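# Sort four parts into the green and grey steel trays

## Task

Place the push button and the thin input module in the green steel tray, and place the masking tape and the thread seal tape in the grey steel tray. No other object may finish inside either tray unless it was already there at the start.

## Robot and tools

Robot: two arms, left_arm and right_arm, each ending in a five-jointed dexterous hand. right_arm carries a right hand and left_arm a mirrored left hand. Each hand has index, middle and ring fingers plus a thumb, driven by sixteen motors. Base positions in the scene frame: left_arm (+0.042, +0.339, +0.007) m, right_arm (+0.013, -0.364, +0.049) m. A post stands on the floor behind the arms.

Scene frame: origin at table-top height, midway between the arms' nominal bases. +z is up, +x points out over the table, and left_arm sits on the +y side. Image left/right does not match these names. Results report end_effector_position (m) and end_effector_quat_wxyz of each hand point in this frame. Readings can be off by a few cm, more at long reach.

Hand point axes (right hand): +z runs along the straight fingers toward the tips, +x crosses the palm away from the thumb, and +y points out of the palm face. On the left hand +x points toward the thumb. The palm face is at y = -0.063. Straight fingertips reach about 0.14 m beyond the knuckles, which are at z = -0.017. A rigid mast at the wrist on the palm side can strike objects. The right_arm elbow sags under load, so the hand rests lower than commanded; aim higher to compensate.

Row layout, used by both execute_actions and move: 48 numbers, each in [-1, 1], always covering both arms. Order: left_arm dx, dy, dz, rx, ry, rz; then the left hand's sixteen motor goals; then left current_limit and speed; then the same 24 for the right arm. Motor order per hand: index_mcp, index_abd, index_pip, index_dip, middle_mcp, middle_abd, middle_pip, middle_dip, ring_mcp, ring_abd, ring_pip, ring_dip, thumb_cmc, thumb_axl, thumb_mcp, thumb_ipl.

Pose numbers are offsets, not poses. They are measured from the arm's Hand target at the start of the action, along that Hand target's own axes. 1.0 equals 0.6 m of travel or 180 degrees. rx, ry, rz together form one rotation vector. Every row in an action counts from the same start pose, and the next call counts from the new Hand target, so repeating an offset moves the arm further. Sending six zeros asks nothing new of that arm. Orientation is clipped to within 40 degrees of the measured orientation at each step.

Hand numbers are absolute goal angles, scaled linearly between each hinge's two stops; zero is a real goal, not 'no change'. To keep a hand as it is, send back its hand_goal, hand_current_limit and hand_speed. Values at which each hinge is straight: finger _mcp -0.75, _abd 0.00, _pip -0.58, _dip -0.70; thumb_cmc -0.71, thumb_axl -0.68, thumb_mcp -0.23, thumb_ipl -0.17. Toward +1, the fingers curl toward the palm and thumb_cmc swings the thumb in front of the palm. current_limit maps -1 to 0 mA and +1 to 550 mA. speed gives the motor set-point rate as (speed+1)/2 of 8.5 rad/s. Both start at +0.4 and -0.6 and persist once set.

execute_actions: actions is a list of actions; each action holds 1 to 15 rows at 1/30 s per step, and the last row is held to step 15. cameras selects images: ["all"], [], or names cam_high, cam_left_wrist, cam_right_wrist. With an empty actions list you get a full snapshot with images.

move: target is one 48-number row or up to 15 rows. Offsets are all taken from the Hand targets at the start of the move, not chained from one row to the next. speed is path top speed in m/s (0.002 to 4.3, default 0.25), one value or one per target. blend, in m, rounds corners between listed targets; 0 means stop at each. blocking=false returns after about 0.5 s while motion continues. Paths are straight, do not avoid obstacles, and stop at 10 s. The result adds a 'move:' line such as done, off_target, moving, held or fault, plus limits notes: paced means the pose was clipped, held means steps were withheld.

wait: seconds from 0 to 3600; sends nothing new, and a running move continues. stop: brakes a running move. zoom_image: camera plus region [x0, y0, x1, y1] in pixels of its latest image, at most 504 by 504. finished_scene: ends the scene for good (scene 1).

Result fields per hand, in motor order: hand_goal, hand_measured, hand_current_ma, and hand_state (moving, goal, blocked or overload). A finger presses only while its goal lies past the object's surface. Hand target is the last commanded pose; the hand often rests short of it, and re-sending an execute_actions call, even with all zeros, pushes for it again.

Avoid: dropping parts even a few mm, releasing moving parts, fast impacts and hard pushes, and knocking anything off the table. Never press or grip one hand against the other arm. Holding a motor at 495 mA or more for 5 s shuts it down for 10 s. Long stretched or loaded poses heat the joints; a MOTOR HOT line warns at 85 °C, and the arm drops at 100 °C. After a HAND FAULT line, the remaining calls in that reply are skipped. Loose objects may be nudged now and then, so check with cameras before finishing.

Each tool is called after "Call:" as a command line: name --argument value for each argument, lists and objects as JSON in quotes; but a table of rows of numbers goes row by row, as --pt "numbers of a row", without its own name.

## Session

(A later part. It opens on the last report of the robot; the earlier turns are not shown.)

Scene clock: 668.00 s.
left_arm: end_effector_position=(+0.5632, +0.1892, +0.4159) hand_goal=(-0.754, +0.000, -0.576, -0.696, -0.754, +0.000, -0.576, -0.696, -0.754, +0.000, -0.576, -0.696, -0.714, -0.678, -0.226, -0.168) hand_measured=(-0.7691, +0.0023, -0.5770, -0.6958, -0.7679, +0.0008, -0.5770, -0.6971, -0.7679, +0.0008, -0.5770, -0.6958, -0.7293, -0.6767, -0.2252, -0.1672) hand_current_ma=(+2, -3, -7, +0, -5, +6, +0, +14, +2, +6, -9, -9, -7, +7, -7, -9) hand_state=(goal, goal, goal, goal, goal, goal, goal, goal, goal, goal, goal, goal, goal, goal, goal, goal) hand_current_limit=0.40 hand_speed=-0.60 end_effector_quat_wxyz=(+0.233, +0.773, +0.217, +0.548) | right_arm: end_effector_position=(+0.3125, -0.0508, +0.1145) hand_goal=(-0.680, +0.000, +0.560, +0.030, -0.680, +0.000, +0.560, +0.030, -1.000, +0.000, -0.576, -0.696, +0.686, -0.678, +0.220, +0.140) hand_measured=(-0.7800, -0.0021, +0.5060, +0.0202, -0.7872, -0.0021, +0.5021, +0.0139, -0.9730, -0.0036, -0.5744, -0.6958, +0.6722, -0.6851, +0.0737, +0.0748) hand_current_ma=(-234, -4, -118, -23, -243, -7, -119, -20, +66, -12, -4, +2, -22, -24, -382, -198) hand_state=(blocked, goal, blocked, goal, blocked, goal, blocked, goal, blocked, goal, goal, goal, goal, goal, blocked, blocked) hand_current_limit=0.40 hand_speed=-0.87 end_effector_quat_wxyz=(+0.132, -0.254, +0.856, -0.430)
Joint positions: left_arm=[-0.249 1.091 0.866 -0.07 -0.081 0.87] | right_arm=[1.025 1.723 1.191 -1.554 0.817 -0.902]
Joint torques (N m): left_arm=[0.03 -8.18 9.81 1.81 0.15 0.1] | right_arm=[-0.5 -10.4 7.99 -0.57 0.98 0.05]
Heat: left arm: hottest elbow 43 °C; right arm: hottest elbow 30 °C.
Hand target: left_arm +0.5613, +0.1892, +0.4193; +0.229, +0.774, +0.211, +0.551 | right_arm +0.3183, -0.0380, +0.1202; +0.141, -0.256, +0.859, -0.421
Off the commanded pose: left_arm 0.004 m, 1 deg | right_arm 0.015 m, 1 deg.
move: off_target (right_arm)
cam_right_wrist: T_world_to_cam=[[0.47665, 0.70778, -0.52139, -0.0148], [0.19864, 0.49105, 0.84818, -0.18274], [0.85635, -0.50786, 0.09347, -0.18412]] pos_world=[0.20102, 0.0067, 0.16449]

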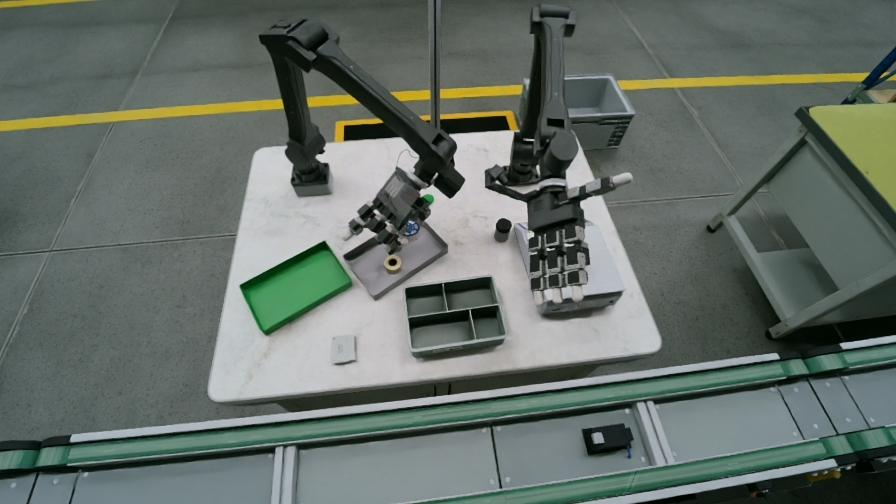

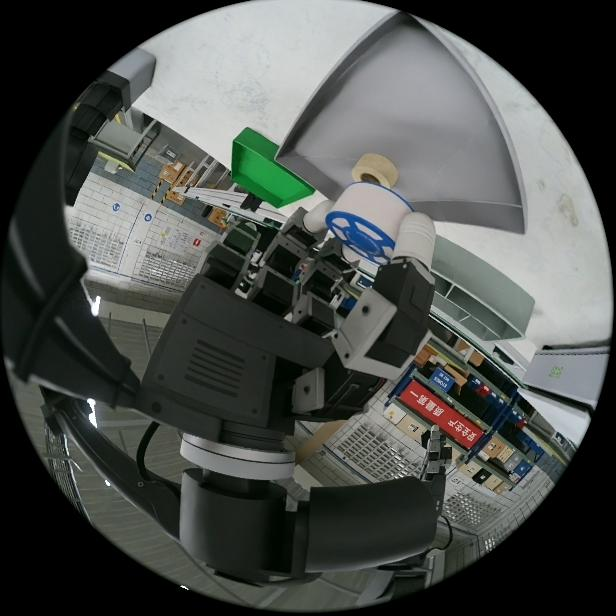

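Call:
move --target '[0,0,0,0,0,0,-0.754,0,-0.576,-0.696,-0.754,0,-0.576,-0.696,-0.754,0,-0.576,-0.696,-0.714,-0.678,-0.226,-0.168,0.4,-0.6,-0.0067,0.1105,0.063,0,0,0,-0.68,0,0.56,0.03,-0.68,0,0.56,0.03,-1,0,-0.576,-0.696,0.686,-0.678,0.22,0.14,0.4,-0.87]' --speed 0.12 --cameras '["cam_high","cam_right_wrist"]'

Call:
zoom_image --camera "cam_right_wrist" --region '[230, 0, 530, 300]'

Call:
zoom_image --camera "cam_high" --region '[330, 170, 460, 310]'

Scene clock: 699.30 s.
left_arm: end_effector_position=(+0.5632, +0.1892, +0.4159) hand_goal=(-0.754, +0.000, -0.576, -0.696, -0.754, +0.000, -0.576, -0.696, -0.754, +0.000, -0.576, -0.696, -0.714, -0.678, -0.226, -0.168) hand_measured=(-0.7691, +0.0008, -0.5770, -0.6958, -0.7679, +0.0008, -0.5770, -0.6958, -0.7679, +0.0008, -0.5757, -0.6971, -0.7280, -0.6767, -0.2262, -0.1681) hand_current_ma=(+11, +7, -9, -3, -5, +9, +0, +5, +3, -2, -10, -7, -2, +5, -11, +2) hand_state=(goal, goal, goal, goal, goal, goal, goal, goal, goal, goal, goal, goal, goal, goal, goal, goal) hand_current_limit=0.40 hand_speed=-0.60 end_effector_quat_wxyz=(+0.233, +0.773, +0.217, +0.548) | right_arm: end_effector_position=(+0.3206, -0.0323, +0.0464) hand_goal=(-0.680, +0.000, +0.560, +0.030, -0.680, +0.000, +0.560, +0.030, -1.000, +0.000, -0.576, -0.696, +0.686, -0.678, +0.220, +0.140) hand_measured=(-0.7800, -0.0036, +0.5060, +0.0190, -0.7872, -0.0007, +0.5021, +0.0151, -0.9742, -0.0036, -0.5757, -0.6971, +0.6722, -0.6841, +0.0747, +0.0739) hand_current_ma=(-235, -9, -114, -25, -242, -1, -116, -22, +63, -16, +2, +11, -23, -28, -384, -195) hand_state=(blocked, goal, blocked, goal, blocked, goal, blocked, goal, blocked, goal, goal, goal, goal, goal, blocked, blocked) hand_current_limit=0.40 hand_speed=-0.87 end_effector_quat_wxyz=(+0.135, -0.254, +0.858, -0.425)
Joint positions: left_arm=[-0.249 1.091 0.866 -0.07 -0.081 0.87] | right_arm=[1.029 1.862 1.183 -1.395 0.812 -0.902]
Joint torques (N m): left_arm=[0.09 -8.18 9.7 1.87 0.15 0.11] | right_arm=[0.38 -11.4 5.27 -0.43 0.89 0.23]
Heat: left arm: hottest elbow 43 °C; right arm: hottest elbow 31 °C.
Hand target: left_arm +0.5613, +0.1892, +0.4193; +0.229, +0.774, +0.211, +0.551 | right_arm +0.3177, -0.0263, +0.0448; +0.141, -0.256, +0.859, -0.421
Off the commanded pose: left_arm 0.004 m, 1 deg | right_arm 0.007 m, 1 deg.
move: done
cam_right_wrist: T_world_to_cam=[[0.47602, 0.71505, -0.51196, -0.06718], [0.19576, 0.48139, 0.85437, -0.13536], [0.85737, -0.50692, 0.08917, -0.17536]] pos_world=[0.20882, 0.02431, 0.09689]

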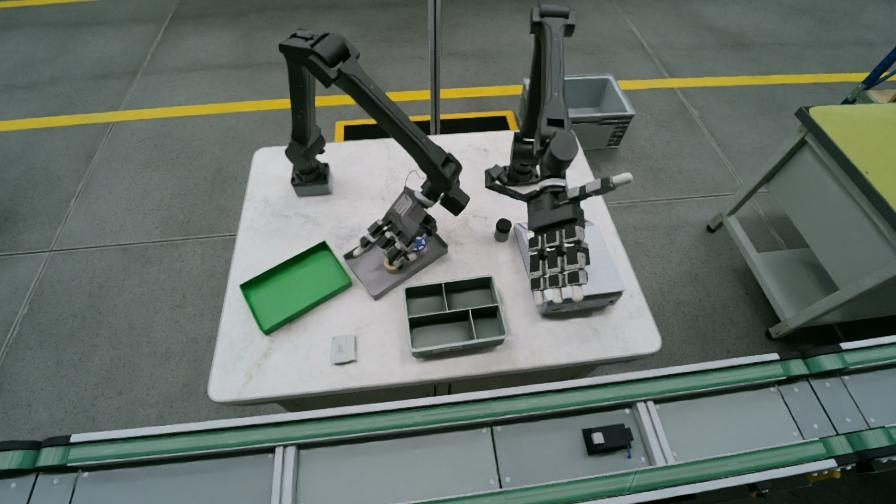

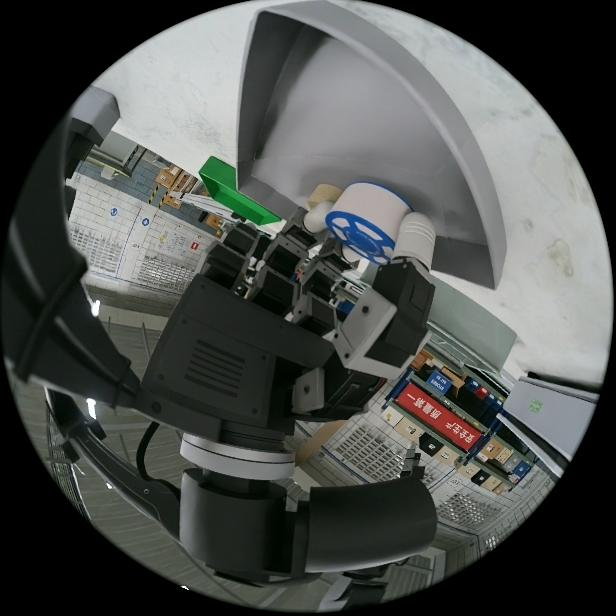

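Scaled by 1.680 from the camera's image (finer frame: 880x880).

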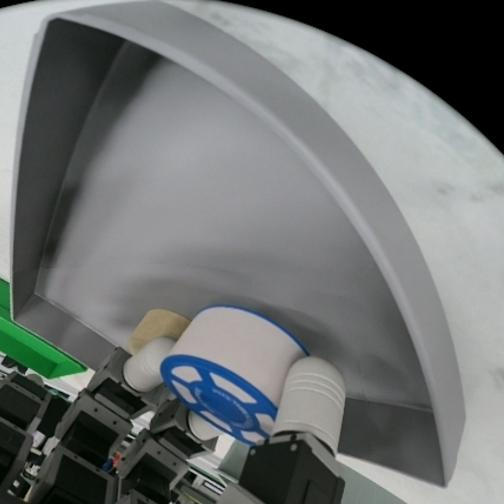

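Scaled by 3.600 from the camera's image (finer frame: 1280x720).

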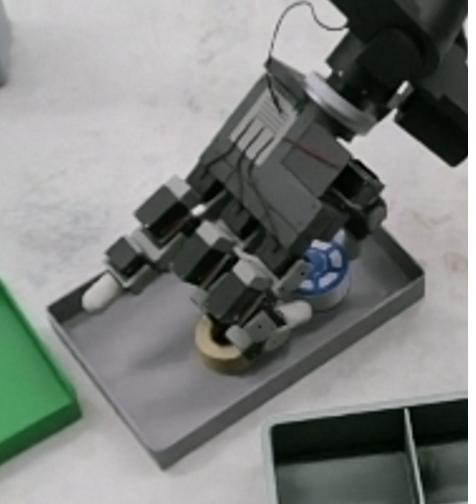

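Call:
move --target '[0,0,0,0,0,0,-0.754,0,-0.576,-0.696,-0.754,0,-0.576,-0.696,-0.754,0,-0.576,-0.696,-0.714,-0.678,-0.226,-0.168,0.4,-0.6,0.0009,0.0252,0.0192,0,0,0,-0.68,0,0.56,0.03,-0.68,0,0.56,0.03,-1,0,-0.576,-0.696,0.686,-0.678,0.22,0.14,0.4,-0.87]' --speed 0.05 --cameras '["cam_high","cam_right_wrist"]'

Call:
zoom_image --camera "cam_right_wrist" --region '[280, 130, 480, 330]'

Call:
zoom_image --camera "cam_high" --region '[330, 170, 460, 310]'

Scene clock: 706.20 s.
left_arm: end_effector_position=(+0.5632, +0.1892, +0.4159) hand_goal=(-0.754, +0.000, -0.576, -0.696, -0.754, +0.000, -0.576, -0.696, -0.754, +0.000, -0.576, -0.696, -0.714, -0.678, -0.226, -0.168) hand_measured=(-0.7691, +0.0023, -0.5770, -0.6958, -0.7691, -0.0007, -0.5770, -0.6971, -0.7691, +0.0008, -0.5757, -0.6945, -0.7280, -0.6777, -0.2262, -0.1681) hand_current_ma=(-2, -1, +4, -7, -13, +4, -5, +10, -12, +4, -10, -12, -4, +3, -8, -14) hand_state=(goal, goal, goal, goal, goal, goal, goal, goal, goal, goal, goal, goal, goal, goal, goal, goal) hand_current_limit=0.40 hand_speed=-0.60 end_effector_quat_wxyz=(+0.233, +0.773, +0.217, +0.548) | right_arm: end_effector_position=(+0.3220, -0.0309, +0.0315) hand_goal=(-0.680, +0.000, +0.560, +0.030, -0.680, +0.000, +0.560, +0.030, -1.000, +0.000, -0.576, -0.696, +0.686, -0.678, +0.220, +0.140) hand_measured=(-0.7812, -0.0021, +0.5047, +0.0190, -0.7860, +0.0023, +0.5021, +0.0151, -0.9730, +0.0008, -0.5757, -0.6958, +0.6722, -0.6851, +0.0747, +0.0748) hand_current_ma=(-238, -10, -125, -17, -242, -6, -115, -28, +67, -8, -4, -3, -17, -25, -381, -197) hand_state=(blocked, goal, blocked, goal, blocked, goal, blocked, goal, blocked, goal, goal, goal, goal, goal, blocked, blocked) hand_current_limit=0.40 hand_speed=-0.87 end_effector_quat_wxyz=(+0.139, -0.253, +0.859, -0.423)
Joint positions: left_arm=[-0.249 1.091 0.866 -0.07 -0.081 0.87] | right_arm=[1.029 1.887 1.173 -1.352 0.815 -0.902]
Joint torques (N m): left_arm=[0.15 -8.35 9.74 1.85 0.15 0.11] | right_arm=[0.21 -11.05 4.88 -0.32 0.77 0.24]
Heat: left arm: hottest elbow 43 °C; right arm: hottest elbow 31 °C.
Hand target: left_arm +0.5613, +0.1892, +0.4193; +0.229, +0.774, +0.211, +0.551 | right_arm +0.3176, -0.0264, +0.0257; +0.141, -0.256, +0.859, -0.421
Off the commanded pose: left_arm 0.004 m, 1 deg | right_arm 0.009 m, 1 deg.
move: done
cam_right_wrist: T_world_to_cam=[[0.47815, 0.71835, -0.50532, -0.07732], [0.18971, 0.47729, 0.85802, -0.12192], [0.85754, -0.50613, 0.09194, -0.17471]] pos_world=[0.20992, 0.02531, 0.0816]

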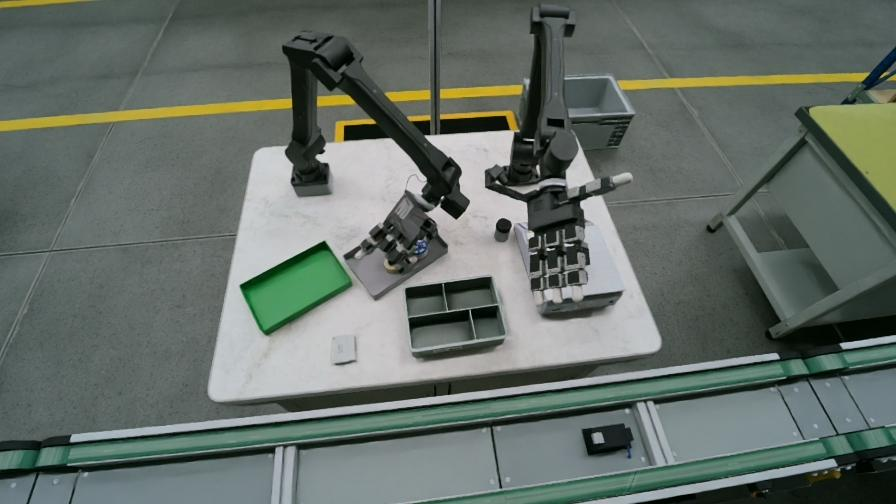

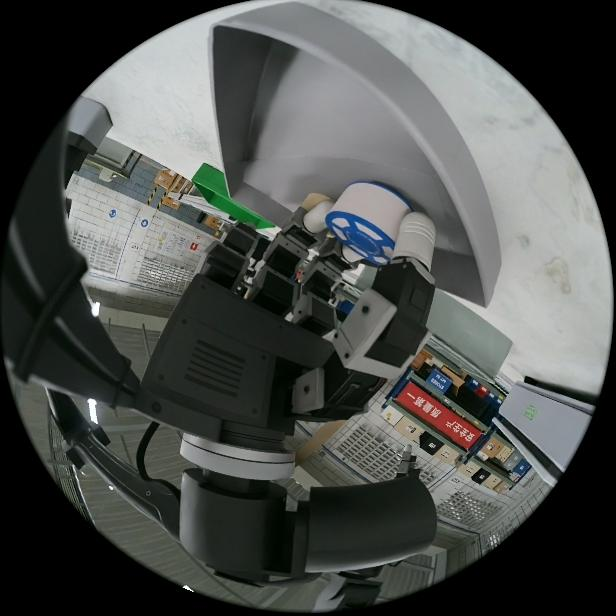

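Scaled by 2.520 from the camera's image (finer frame: 880x880).

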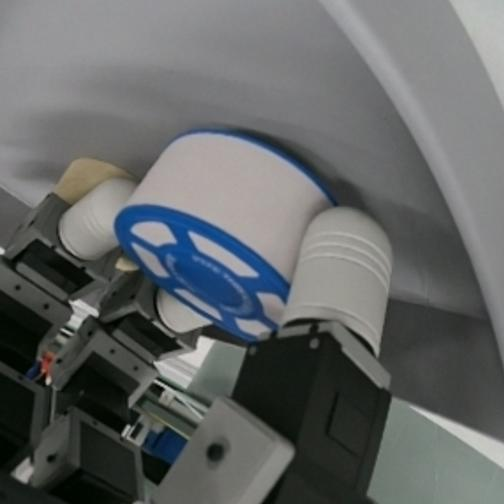

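Scaled by 3.600 from the camera's image (finer frame: 1280x720).

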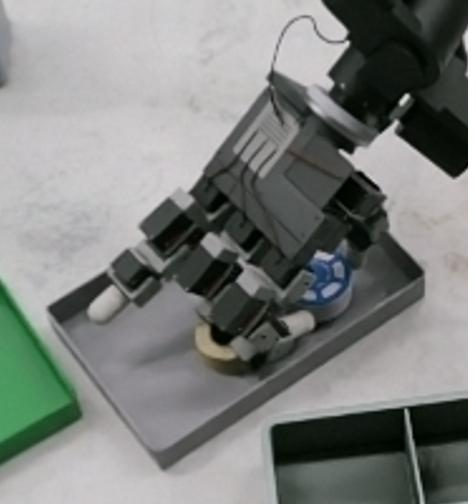

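Call:
move --target '[0,0,0,0,0,0,-0.754,0,-0.576,-0.696,-0.754,0,-0.576,-0.696,-0.754,0,-0.576,-0.696,-0.714,-0.678,-0.226,-0.168,0.4,-0.6,0.0003,0.0142,-0.0022,0,0,0,-0.68,0,0.56,0.03,-0.68,0,0.56,0.03,-1,0,-0.576,-0.696,0.686,-0.678,0.22,0.14,0.4,-0.87]' --speed 0.03 --cameras '["cam_high","cam_right_wrist"]'

Call:
zoom_image --camera "cam_right_wrist" --region '[280, 130, 480, 330]'

Call:
zoom_image --camera "cam_high" --region '[330, 170, 460, 310]'

Scene clock: 725.77 s.
left_arm: end_effector_position=(+0.5632, +0.1892, +0.4159) hand_goal=(-0.754, +0.000, -0.576, -0.696, -0.754, +0.000, -0.576, -0.696, -0.754, +0.000, -0.576, -0.696, -0.714, -0.678, -0.226, -0.168) hand_measured=(-0.7679, +0.0008, -0.5770, -0.6958, -0.7679, -0.0007, -0.5770, -0.6958, -0.7679, +0.0008, -0.5770, -0.6958, -0.7280, -0.6767, -0.2262, -0.1672) hand_current_ma=(+0, +1, -3, -5, +2, +1, -5, +4, +6, +1, -10, +0, -6, +4, -3, -13) hand_state=(goal, goal, goal, goal, goal, goal, goal, goal, goal, goal, goal, goal, goal, goal, goal, goal) hand_current_limit=0.40 hand_speed=-0.60 end_effector_quat_wxyz=(+0.233, +0.773, +0.217, +0.548) | right_arm: end_effector_position=(+0.3201, -0.0296, +0.0301) hand_goal=(-0.680, +0.000, +0.560, +0.030, -0.680, +0.000, +0.560, +0.030, -1.000, +0.000, -0.576, -0.696, +0.686, -0.678, +0.220, +0.140) hand_measured=(-0.7800, -0.0021, +0.5047, +0.0164, -0.7896, +0.0066, +0.4983, +0.0164, -0.9742, -0.0021, -0.5744, -0.6958, +0.6760, -0.6830, +0.0757, +0.0758) hand_current_ma=(-230, -7, -117, -19, -249, +1, -117, -27, +69, -4, +2, -1, -9, -17, -378, -195) hand_state=(blocked, goal, blocked, goal, blocked, goal, blocked, goal, blocked, goal, goal, goal, goal, goal, blocked, blocked) hand_current_limit=0.40 hand_speed=-0.87 end_effector_quat_wxyz=(+0.140, -0.256, +0.857, -0.425)
Joint positions: left_arm=[-0.249 1.091 0.866 -0.07 -0.081 0.87] | right_arm=[1.036 1.891 1.173 -1.352 0.818 -0.901]
Joint torques (N m): left_arm=[0.26 -8.53 9.84 1.72 0.15 0.11] | right_arm=[0.85 -10.34 5.37 -0.36 0.42 0.38]
Heat: left arm: hottest elbow 43 °C; right arm: hottest elbow 30 °C.
Hand target: left_arm +0.5613, +0.1892, +0.4193; +0.229, +0.774, +0.211, +0.551 | right_arm +0.3141, -0.0212, +0.0198; +0.141, -0.256, +0.858, -0.421
Off the commanded pose: left_arm 0.004 m, 1 deg | right_arm 0.015 m, 0 deg.
move: off_target (right_arm)
cam_right_wrist: T_world_to_cam=[[0.47374, 0.71952, -0.5078, -0.07658], [0.18613, 0.48178, 0.8563, -0.11965], [0.86077, -0.50018, 0.09431, -0.17319]] pos_world=[0.20762, 0.02612, 0.0799]

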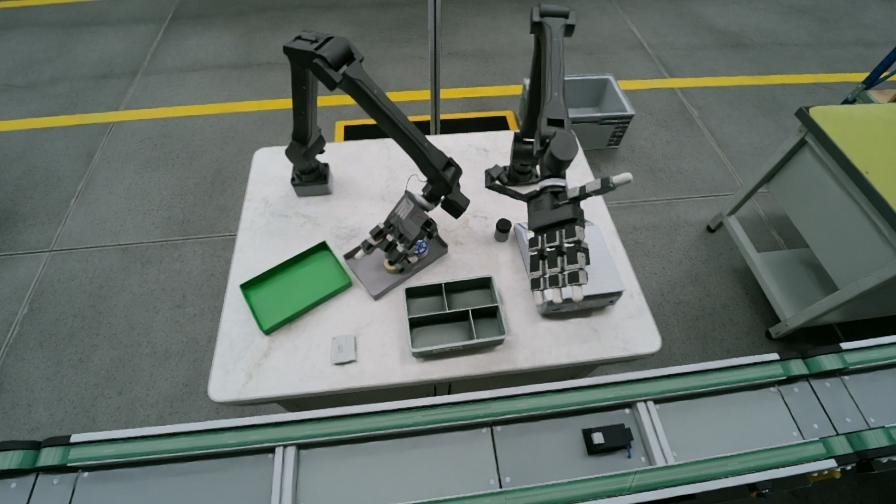

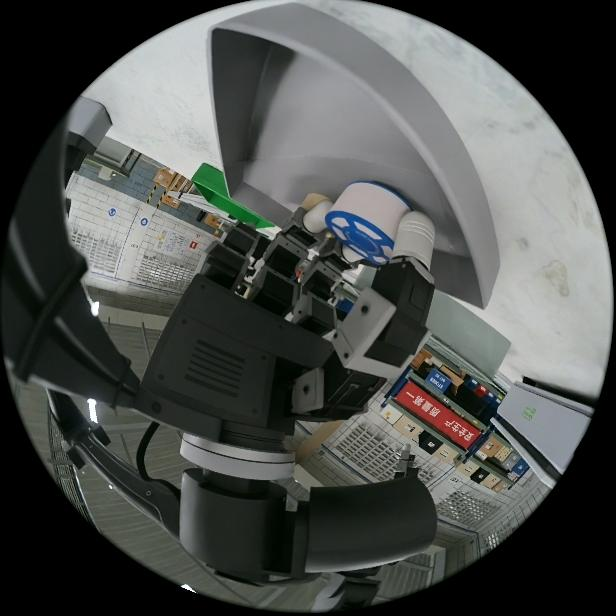

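Scaled by 2.520 from the camera's image (finer frame: 880x880).

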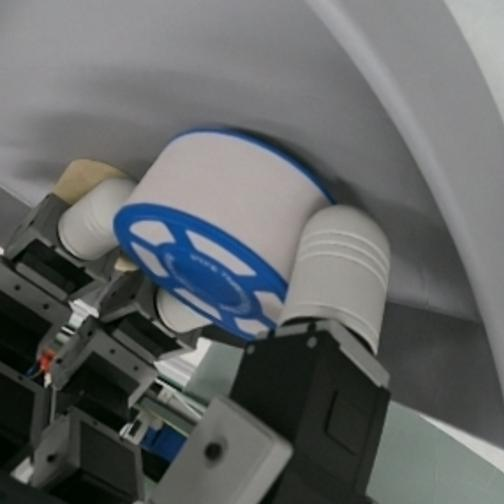

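Scaled by 3.600 from the camera's image (finer frame: 1280x720).

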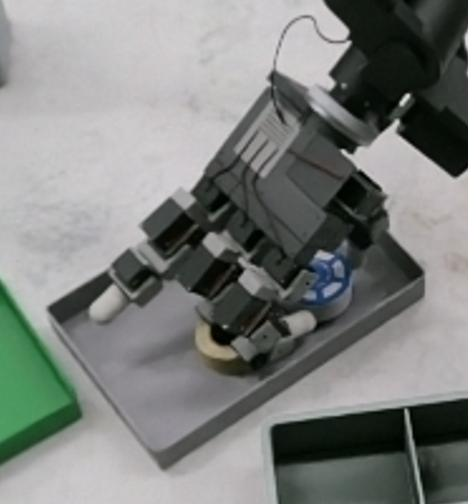

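Call:
move --target '[0,0,0,0,0,0,-0.754,0,-0.576,-0.696,-0.754,0,-0.576,-0.696,-0.754,0,-0.576,-0.696,-0.714,-0.678,-0.226,-0.168,0.4,-0.6,0.0003,0.008,0.0061,0,0,0,-0.68,0,0.56,0.03,-0.68,0,0.56,0.03,-1,0,-0.576,-0.696,0.686,-0.678,0.22,0.14,0.4,-0.87]' --speed 0.03 --cameras '["cam_high","cam_right_wrist"]'

Call:
zoom_image --camera "cam_right_wrist" --region '[280, 130, 480, 330]'

Scene clock: 733.77 s.
left_arm: end_effector_position=(+0.5632, +0.1892, +0.4159) hand_goal=(-0.754, +0.000, -0.576, -0.696, -0.754, +0.000, -0.576, -0.696, -0.754, +0.000, -0.576, -0.696, -0.714, -0.678, -0.226, -0.168) hand_measured=(-0.7691, +0.0008, -0.5770, -0.6945, -0.7679, -0.0007, -0.5757, -0.6945, -0.7679, +0.0008, -0.5770, -0.6971, -0.7280, -0.6777, -0.2262, -0.1672) hand_current_ma=(+7, -12, -13, -20, -4, +6, -3, +4, +1, +1, +1, -4, -1, +5, -5, -16) hand_state=(goal, goal, goal, goal, goal, goal, goal, goal, goal, goal, goal, goal, goal, goal, goal, goal) hand_current_limit=0.40 hand_speed=-0.60 end_effector_quat_wxyz=(+0.233, +0.773, +0.217, +0.548) | right_arm: end_effector_position=(+0.3200, -0.0289, +0.0286) hand_goal=(-0.680, +0.000, +0.560, +0.030, -0.680, +0.000, +0.560, +0.030, -1.000, +0.000, -0.576, -0.696, +0.686, -0.678, +0.220, +0.140) hand_measured=(-0.7800, -0.0007, +0.5060, +0.0177, -0.7921, +0.0154, +0.4996, +0.0151, -0.9742, -0.0007, -0.5757, -0.6958, +0.6760, -0.6809, +0.0747, +0.0758) hand_current_ma=(-247, -10, -111, -17, -254, +13, -120, -29, +65, -7, +2, +4, -11, -14, -382, -194) hand_state=(blocked, goal, blocked, goal, blocked, goal, blocked, goal, blocked, goal, goal, goal, goal, goal, blocked, blocked) hand_current_limit=0.40 hand_speed=-0.87 end_effector_quat_wxyz=(+0.141, -0.257, +0.856, -0.425)
Joint positions: left_arm=[-0.249 1.091 0.866 -0.07 -0.081 0.87] | right_arm=[1.038 1.895 1.173 -1.349 0.821 -0.9]
Joint torques (N m): left_arm=[0.38 -8.59 9.81 1.8 0.15 0.12] | right_arm=[0.73 -9.82 5.07 0.08 0.27 0.37]
Heat: left arm: hottest elbow 43 °C; right arm: hottest elbow 30 °C.
Hand target: left_arm +0.5613, +0.1892, +0.4193; +0.229, +0.774, +0.211, +0.551 | right_arm +0.3141, -0.0212, +0.0136; +0.141, -0.256, +0.858, -0.421
Off the commanded pose: left_arm 0.004 m, 1 deg | right_arm 0.018 m, 1 deg.
move: off_target (right_arm)
cam_right_wrist: T_world_to_cam=[[0.47255, 0.72023, -0.5079, -0.07741], [0.18218, 0.48402, 0.85588, -0.11735], [0.86227, -0.49698, 0.09751, -0.17311]] pos_world=[0.20722, 0.02652, 0.07801]

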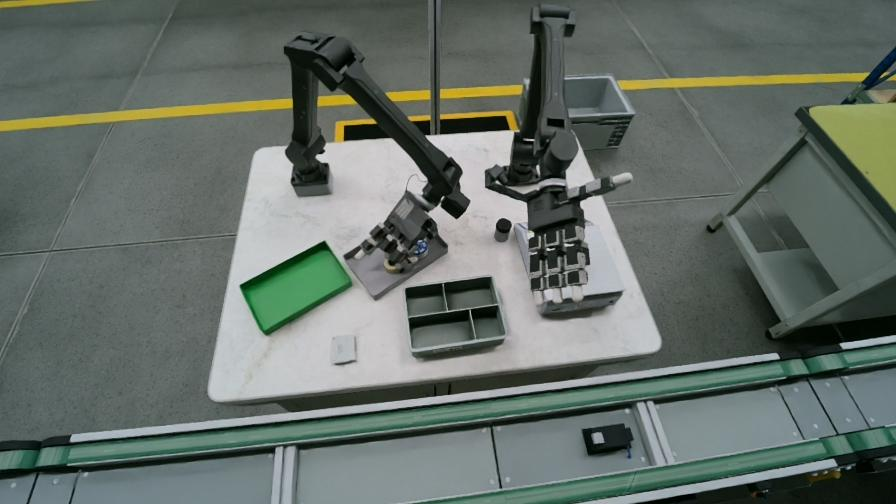

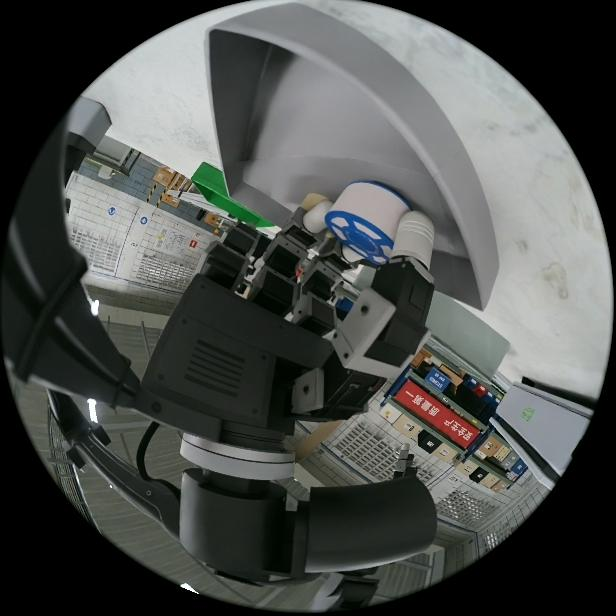

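Scaled by 2.520 from the camera's image (finer frame: 880x880).

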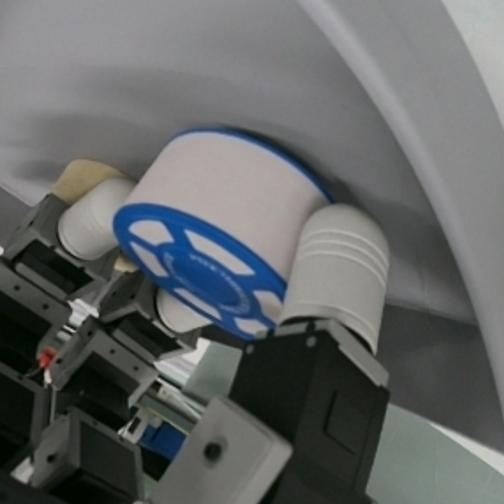

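Call:
zoom_image --camera "cam_right_wrist" --region '[180, 0, 340, 240]'

Call:
zoom_image --camera "cam_right_wrist" --region '[400, 180, 560, 340]'

Scaled by 2.100 from the camera's image (finer frame: 880x880).

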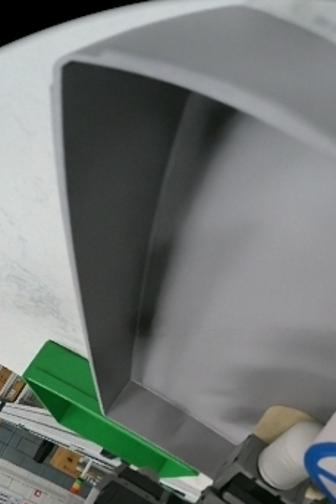

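Scaled by 3.150 from the camera's image (finer frame: 880x880).

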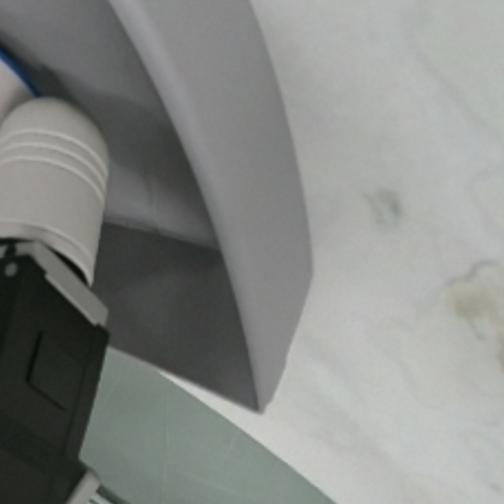

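Call:
zoom_image --camera "cam_high" --region '[370, 220, 440, 290]'

Call:
zoom_image --camera "cam_right_wrist" --region '[280, 170, 360, 250]'

Scaled by 7.200 from the camera's image (finer frame: 1280x720).

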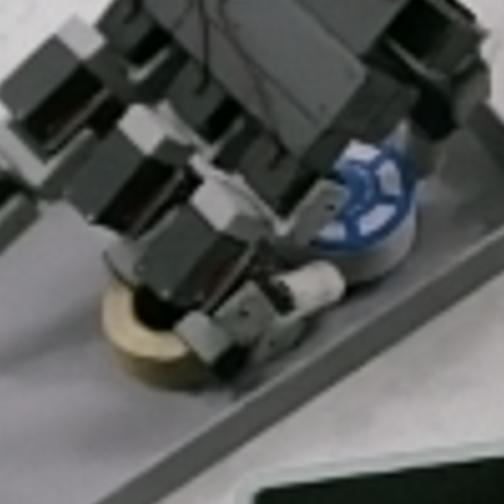

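Scaled by 6.300 from the camera's image (finer frame: 880x880).

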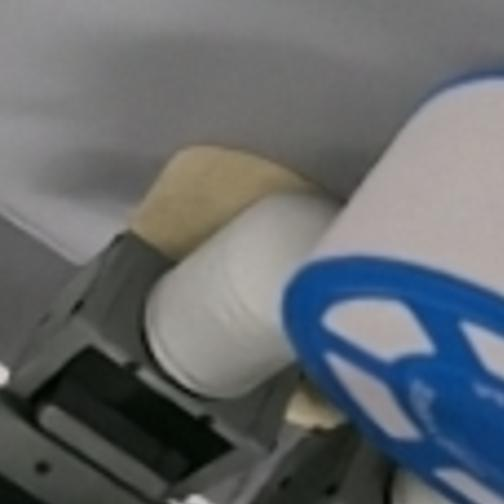

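Call:
move --pt "0 0 0 0 0 0 -0.754 0 -0.576 -0.696 -0.754 0 -0.576 -0.696 -0.754 0 -0.576 -0.696 -0.714 -0.678 -0.226 -0.168 0.4 -0.6 -0.002 -0.0611 -0.0464 0 0 0 -0.68 0 0.56 0.03 -0.68 0 0.56 0.03 -1 0 -0.576 -0.696 0.686 -0.678 0.22 0.14 0.4 -0.87" --pt "0 0 0 0 0 0 -0.754 0 -0.576 -0.696 -0.754 0 -0.576 -0.696 -0.754 0 -0.576 -0.696 -0.714 -0.678 -0.226 -0.168 0.4 -0.6 0.1045 -0.0797 -0.0275 0 0 0 -0.68 0 0.56 0.03 -0.68 0 0.56 0.03 -1 0 -0.576 -0.696 0.686 -0.678 0.22 0.14 0.4 -0.87" --speed 0.08 --cameras '["cam_high","cam_right_wrist"]'

Call:
zoom_image --camera "cam_right_wrist" --region '[230, 60, 480, 310]'

Call:
zoom_image --camera "cam_high" --region '[350, 190, 460, 300]'

Scene clock: 783.37 s.
left_arm: end_effector_position=(+0.5632, +0.1892, +0.4159) hand_goal=(-0.754, +0.000, -0.576, -0.696, -0.754, +0.000, -0.576, -0.696, -0.754, +0.000, -0.576, -0.696, -0.714, -0.678, -0.226, -0.168) hand_measured=(-0.7703, +0.0023, -0.5757, -0.6958, -0.7679, +0.0008, -0.5770, -0.6958, -0.7679, +0.0008, -0.5757, -0.6958, -0.7280, -0.6767, -0.2252, -0.1672) hand_current_ma=(+1, +1, +5, -6, -6, +6, +4, +20, +5, -2, -3, -8, -1, +3, -8, -3) hand_state=(goal, goal, goal, goal, goal, goal, goal, goal, goal, goal, goal, goal, goal, goal, goal, goal) hand_current_limit=0.40 hand_speed=-0.60 end_effector_quat_wxyz=(+0.233, +0.773, +0.217, +0.548) | right_arm: end_effector_position=(+0.2706, -0.0772, +0.0572) hand_goal=(-0.680, +0.000, +0.560, +0.030, -0.680, +0.000, +0.560, +0.030, -1.000, +0.000, -0.576, -0.696, +0.686, -0.678, +0.220, +0.140) hand_measured=(-0.7788, -0.0036, +0.5060, +0.0177, -0.7872, +0.0037, +0.4983, +0.0151, -0.9742, -0.0007, -0.5744, -0.6971, +0.6747, -0.6841, +0.0737, +0.0748) hand_current_ma=(-233, -6, -113, -18, -235, -2, -126, -28, +68, -13, -1, -2, -15, -21, -384, -199) hand_state=(blocked, goal, blocked, goal, blocked, goal, blocked, goal, blocked, goal, goal, goal, goal, goal, blocked, blocked) hand_current_limit=0.40 hand_speed=-0.87 end_effector_quat_wxyz=(+0.128, -0.261, +0.855, -0.430)
Joint positions: left_arm=[-0.249 1.091 0.866 -0.07 -0.081 0.87] | right_arm=[1.077 1.728 1.009 -1.411 0.789 -0.854]
Joint torques (N m): left_arm=[-0.03 -8.18 9.78 1.77 0.13 0.11] | right_arm=[0.32 -10.58 4.89 -0.46 0.87 0.35]
Heat: left arm: hottest elbow 44 °C; right arm: hottest elbow 29 °C.
Hand target: left_arm +0.5613, +0.1892, +0.4193; +0.229, +0.774, +0.211, +0.551 | right_arm +0.2699, -0.0701, +0.0600; +0.141, -0.256, +0.858, -0.421
Off the commanded pose: left_arm 0.004 m, 1 deg | right_arm 0.008 m, 2 deg.
move: done
cam_right_wrist: T_world_to_cam=[[0.46377, 0.70965, -0.5304, -0.00193], [0.20397, 0.49707, 0.8434, -0.11353], [0.86216, -0.49932, 0.08578, -0.15678]] pos_world=[0.15922, -0.02049, 0.10817]

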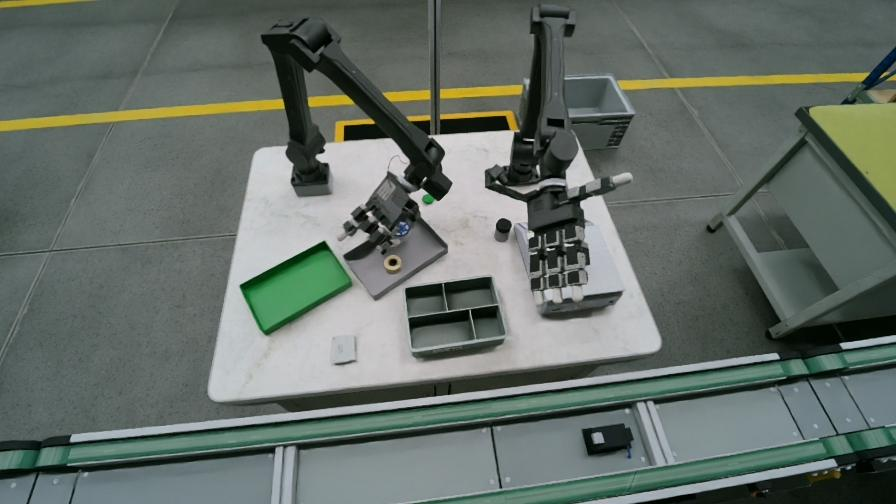

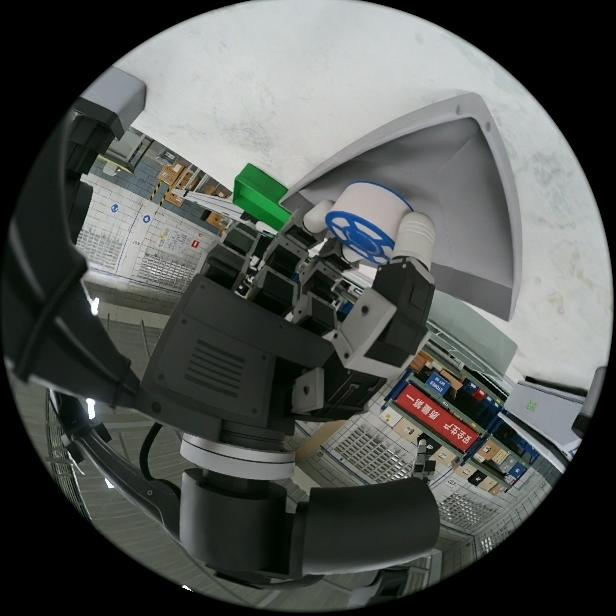

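Scaled by 2.016 from the camera's image (finer frame: 880x880).

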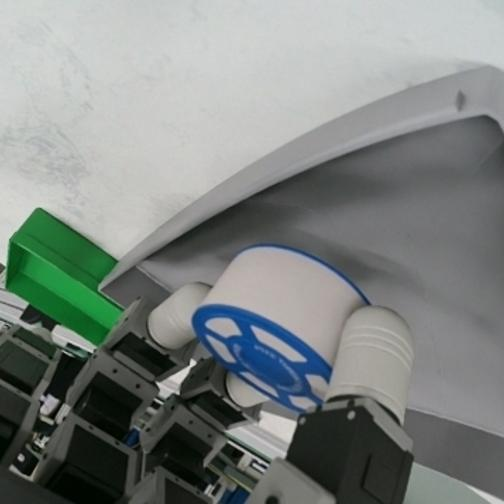

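Scaled by 4.582 from the camera's image (finer frame: 1280x720).

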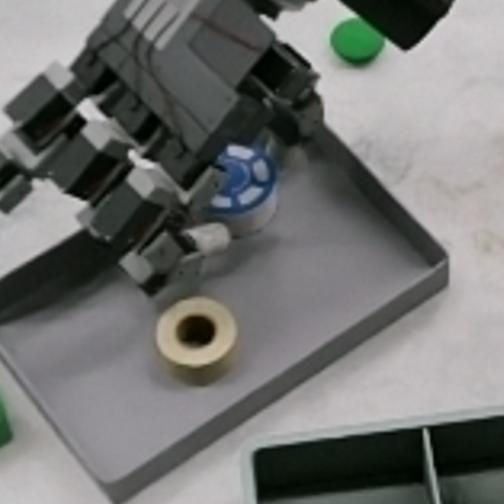

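Call:
move --target '[0,0,0,0,0,0,-0.754,0,-0.576,-0.696,-0.754,0,-0.576,-0.696,-0.754,0,-0.576,-0.696,-0.714,-0.678,-0.226,-0.168,0.4,-0.6,0.0035,0.0148,-0.0196,0,0,0,-0.68,0,0.56,0.03,-0.68,0,0.56,0.03,-1,0,-0.576,-0.696,0.686,-0.678,0.22,0.14,0.4,-0.87]' --speed 0.08 --cameras '["cam_high","cam_right_wrist"]'

Call:
zoom_image --camera "cam_high" --region '[350, 190, 460, 300]'

Scene clock: 803.77 s.
left_arm: end_effector_position=(+0.5632, +0.1892, +0.4159) hand_goal=(-0.754, +0.000, -0.576, -0.696, -0.754, +0.000, -0.576, -0.696, -0.754, +0.000, -0.576, -0.696, -0.714, -0.678, -0.226, -0.168) hand_measured=(-0.7691, +0.0023, -0.5770, -0.6958, -0.7691, -0.0007, -0.5770, -0.6958, -0.7679, +0.0008, -0.5770, -0.6958, -0.7293, -0.6777, -0.2262, -0.1681) hand_current_ma=(+6, -8, +0, +4, +0, +5, -6, +4, -7, +0, +2, -10, -2, +15, -14, -3) hand_state=(goal, goal, goal, goal, goal, goal, goal, goal, goal, goal, goal, goal, goal, goal, goal, goal) hand_current_limit=0.40 hand_speed=-0.60 end_effector_quat_wxyz=(+0.233, +0.773, +0.217, +0.548) | right_arm: end_effector_position=(+0.2584, -0.0655, +0.0568) hand_goal=(-0.680, +0.000, +0.560, +0.030, -0.680, +0.000, +0.560, +0.030, -1.000, +0.000, -0.576, -0.696, +0.686, -0.678, +0.220, +0.140) hand_measured=(-0.7788, -0.0021, +0.5047, +0.0177, -0.7860, +0.0037, +0.4996, +0.0151, -0.9742, -0.0007, -0.5744, -0.6945, +0.6747, -0.6851, +0.0737, +0.0748) hand_current_ma=(-237, -4, -122, -23, -243, -3, -122, -29, +67, -7, +0, +14, -12, -21, -381, -205) hand_state=(blocked, goal, blocked, goal, blocked, goal, blocked, goal, blocked, goal, goal, goal, goal, goal, blocked, blocked) hand_current_limit=0.40 hand_speed=-0.87 end_effector_quat_wxyz=(+0.138, -0.260, +0.858, -0.421)
Joint positions: left_arm=[-0.249 1.091 0.866 -0.07 -0.081 0.87] | right_arm=[1.119 1.728 1.009 -1.414 0.771 -0.813]
Joint torques (N m): left_arm=[0.09 -8.41 9.63 1.87 0.14 0.13] | right_arm=[-0.26 -9.35 6.38 -1.62 0.85 0.33]
Heat: left arm: hottest elbow 44 °C; right arm: hottest elbow 29 °C.
Hand target: left_arm +0.5613, +0.1892, +0.4193; +0.229, +0.774, +0.211, +0.551 | right_arm +0.2600, -0.0591, +0.0600; +0.141, -0.256, +0.859, -0.421
Off the commanded pose: left_arm 0.004 m, 1 deg | right_arm 0.007 m, 1 deg.
move: done
cam_right_wrist: T_world_to_cam=[[0.46503, 0.72448, -0.50879, -0.00533], [0.1902, 0.47954, 0.85666, -0.11499], [0.86462, -0.49515, 0.08521, -0.14072]] pos_world=[0.14602, -0.01067, 0.10779]

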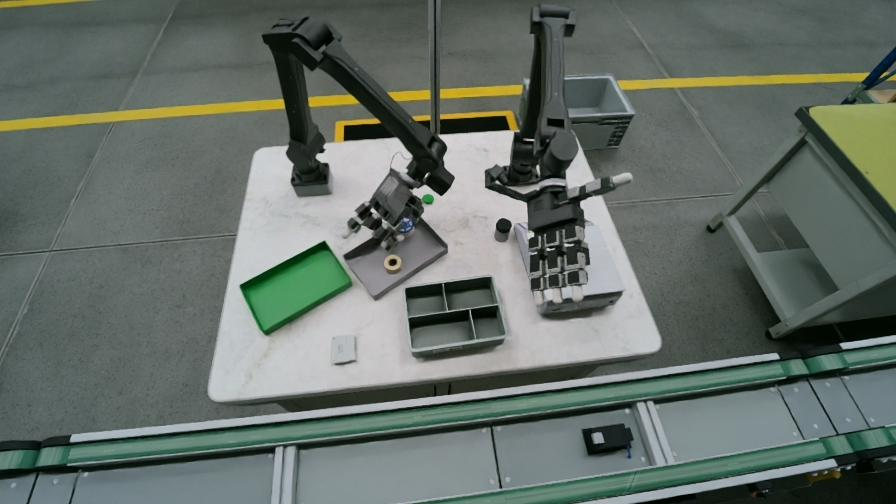

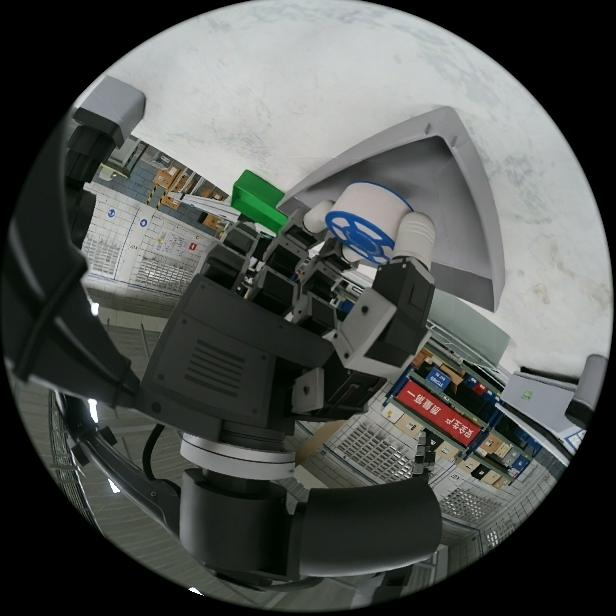

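Scaled by 4.582 from the camera's image (finer frame: 1280x720).

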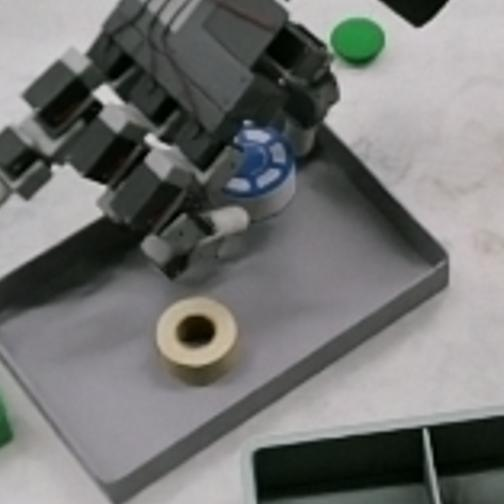

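Call:
move --target '[0,0,0,0,0,0,-0.754,0,-0.576,-0.696,-0.754,0,-0.576,-0.696,-0.754,0,-0.576,-0.696,-0.714,-0.678,-0.226,-0.168,0.4,-0.6,0.0012,0.0337,0.0331,0,0,0,-0.68,0,0.56,0.03,-0.68,0,0.56,0.03,-1,0,-0.576,-0.696,0.686,-0.678,0.22,0.14,0.4,-0.87]' --speed 0.06 --cameras '["cam_high","cam_right_wrist"]'

Call:
zoom_image --camera "cam_high" --region '[350, 190, 460, 300]'

Call:
zoom_image --camera "cam_right_wrist" --region '[280, 130, 480, 330]'

Scene clock: 811.50 s.
left_arm: end_effector_position=(+0.5632, +0.1892, +0.4159) hand_goal=(-0.754, +0.000, -0.576, -0.696, -0.754, +0.000, -0.576, -0.696, -0.754, +0.000, -0.576, -0.696, -0.714, -0.678, -0.226, -0.168) hand_measured=(-0.7691, +0.0023, -0.5757, -0.6958, -0.7691, +0.0008, -0.5770, -0.6958, -0.7679, +0.0008, -0.5770, -0.6958, -0.7280, -0.6777, -0.2262, -0.1681) hand_current_ma=(-3, -7, +3, -5, -2, +5, -10, +10, +6, +2, -2, -15, -5, +5, -3, -7) hand_state=(goal, goal, goal, goal, goal, goal, goal, goal, goal, goal, goal, goal, goal, goal, goal, goal) hand_current_limit=0.40 hand_speed=-0.60 end_effector_quat_wxyz=(+0.233, +0.773, +0.217, +0.548) | right_arm: end_effector_position=(+0.2603, -0.0622, +0.0353) hand_goal=(-0.680, +0.000, +0.560, +0.030, -0.680, +0.000, +0.560, +0.030, -1.000, +0.000, -0.576, -0.696, +0.686, -0.678, +0.220, +0.140) hand_measured=(-0.7776, -0.0021, +0.5060, +0.0164, -0.7872, +0.0037, +0.5009, +0.0151, -0.9742, -0.0007, -0.5731, -0.6971, +0.6747, -0.6841, +0.0737, +0.0748) hand_current_ma=(-230, -6, -117, -25, -242, -6, -129, -34, +71, -8, +2, +0, -8, -20, -379, -200) hand_state=(blocked, goal, blocked, goal, blocked, goal, blocked, goal, blocked, goal, goal, goal, goal, goal, blocked, blocked) hand_current_limit=0.40 hand_speed=-0.87 end_effector_quat_wxyz=(+0.139, -0.260, +0.858, -0.422)
Joint positions: left_arm=[-0.249 1.091 0.866 -0.07 -0.081 0.87] | right_arm=[1.119 1.776 1.004 -1.361 0.772 -0.812]
Joint torques (N m): left_arm=[-0.03 -8.41 9.65 1.87 0.17 0.13] | right_arm=[-0.85 -9.76 4.53 -0.57 0.95 0.26]
Heat: left arm: hottest elbow 44 °C; right arm: hottest elbow 29 °C.
Hand target: left_arm +0.5613, +0.1892, +0.4193; +0.229, +0.774, +0.211, +0.551 | right_arm +0.2620, -0.0621, +0.0319; +0.141, -0.256, +0.858, -0.421
Off the commanded pose: left_arm 0.004 m, 1 deg | right_arm 0.004 m, 1 deg.
move: done
cam_right_wrist: T_world_to_cam=[[0.46539, 0.72455, -0.50838, -0.01966], [0.18872, 0.47993, 0.85677, -0.09799], [0.86475, -0.49467, 0.08661, -0.13897]] pos_world=[0.14782, -0.00747, 0.08599]

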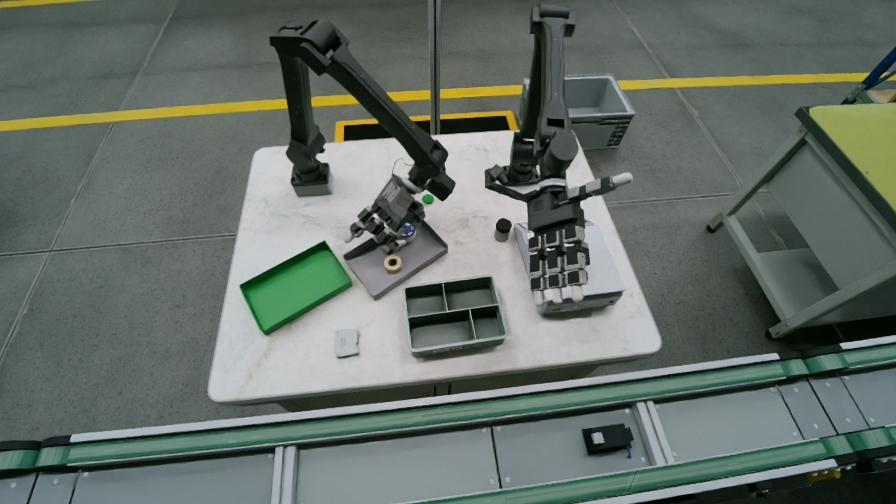

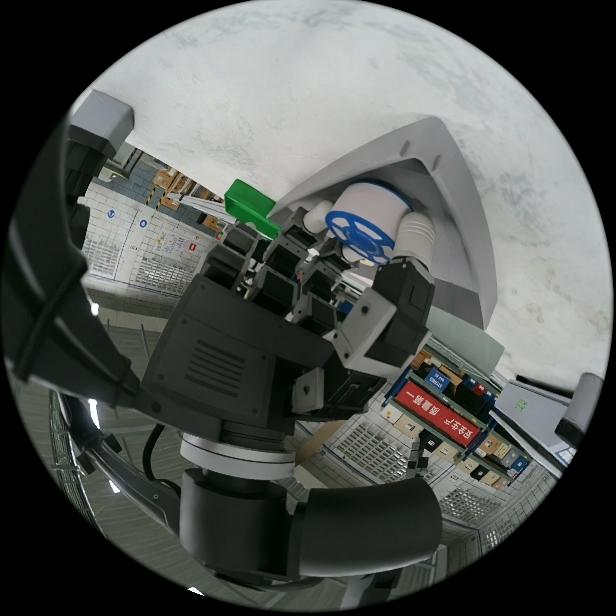

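Scaled by 4.582 from the camera's image (finer frame: 1280x720).

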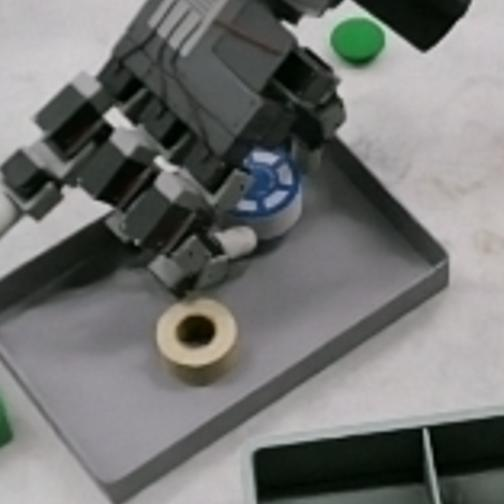

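Scaled by 2.520 from the camera's image (finer frame: 880x880).

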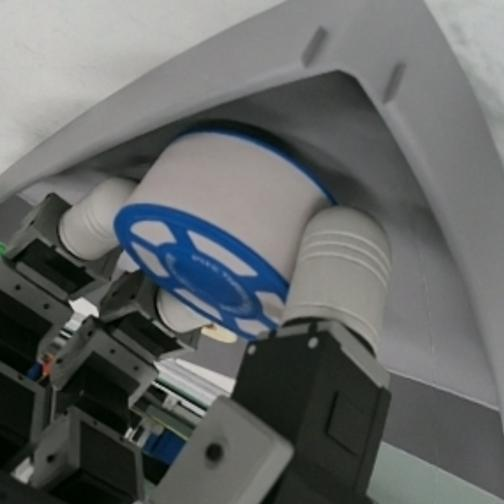

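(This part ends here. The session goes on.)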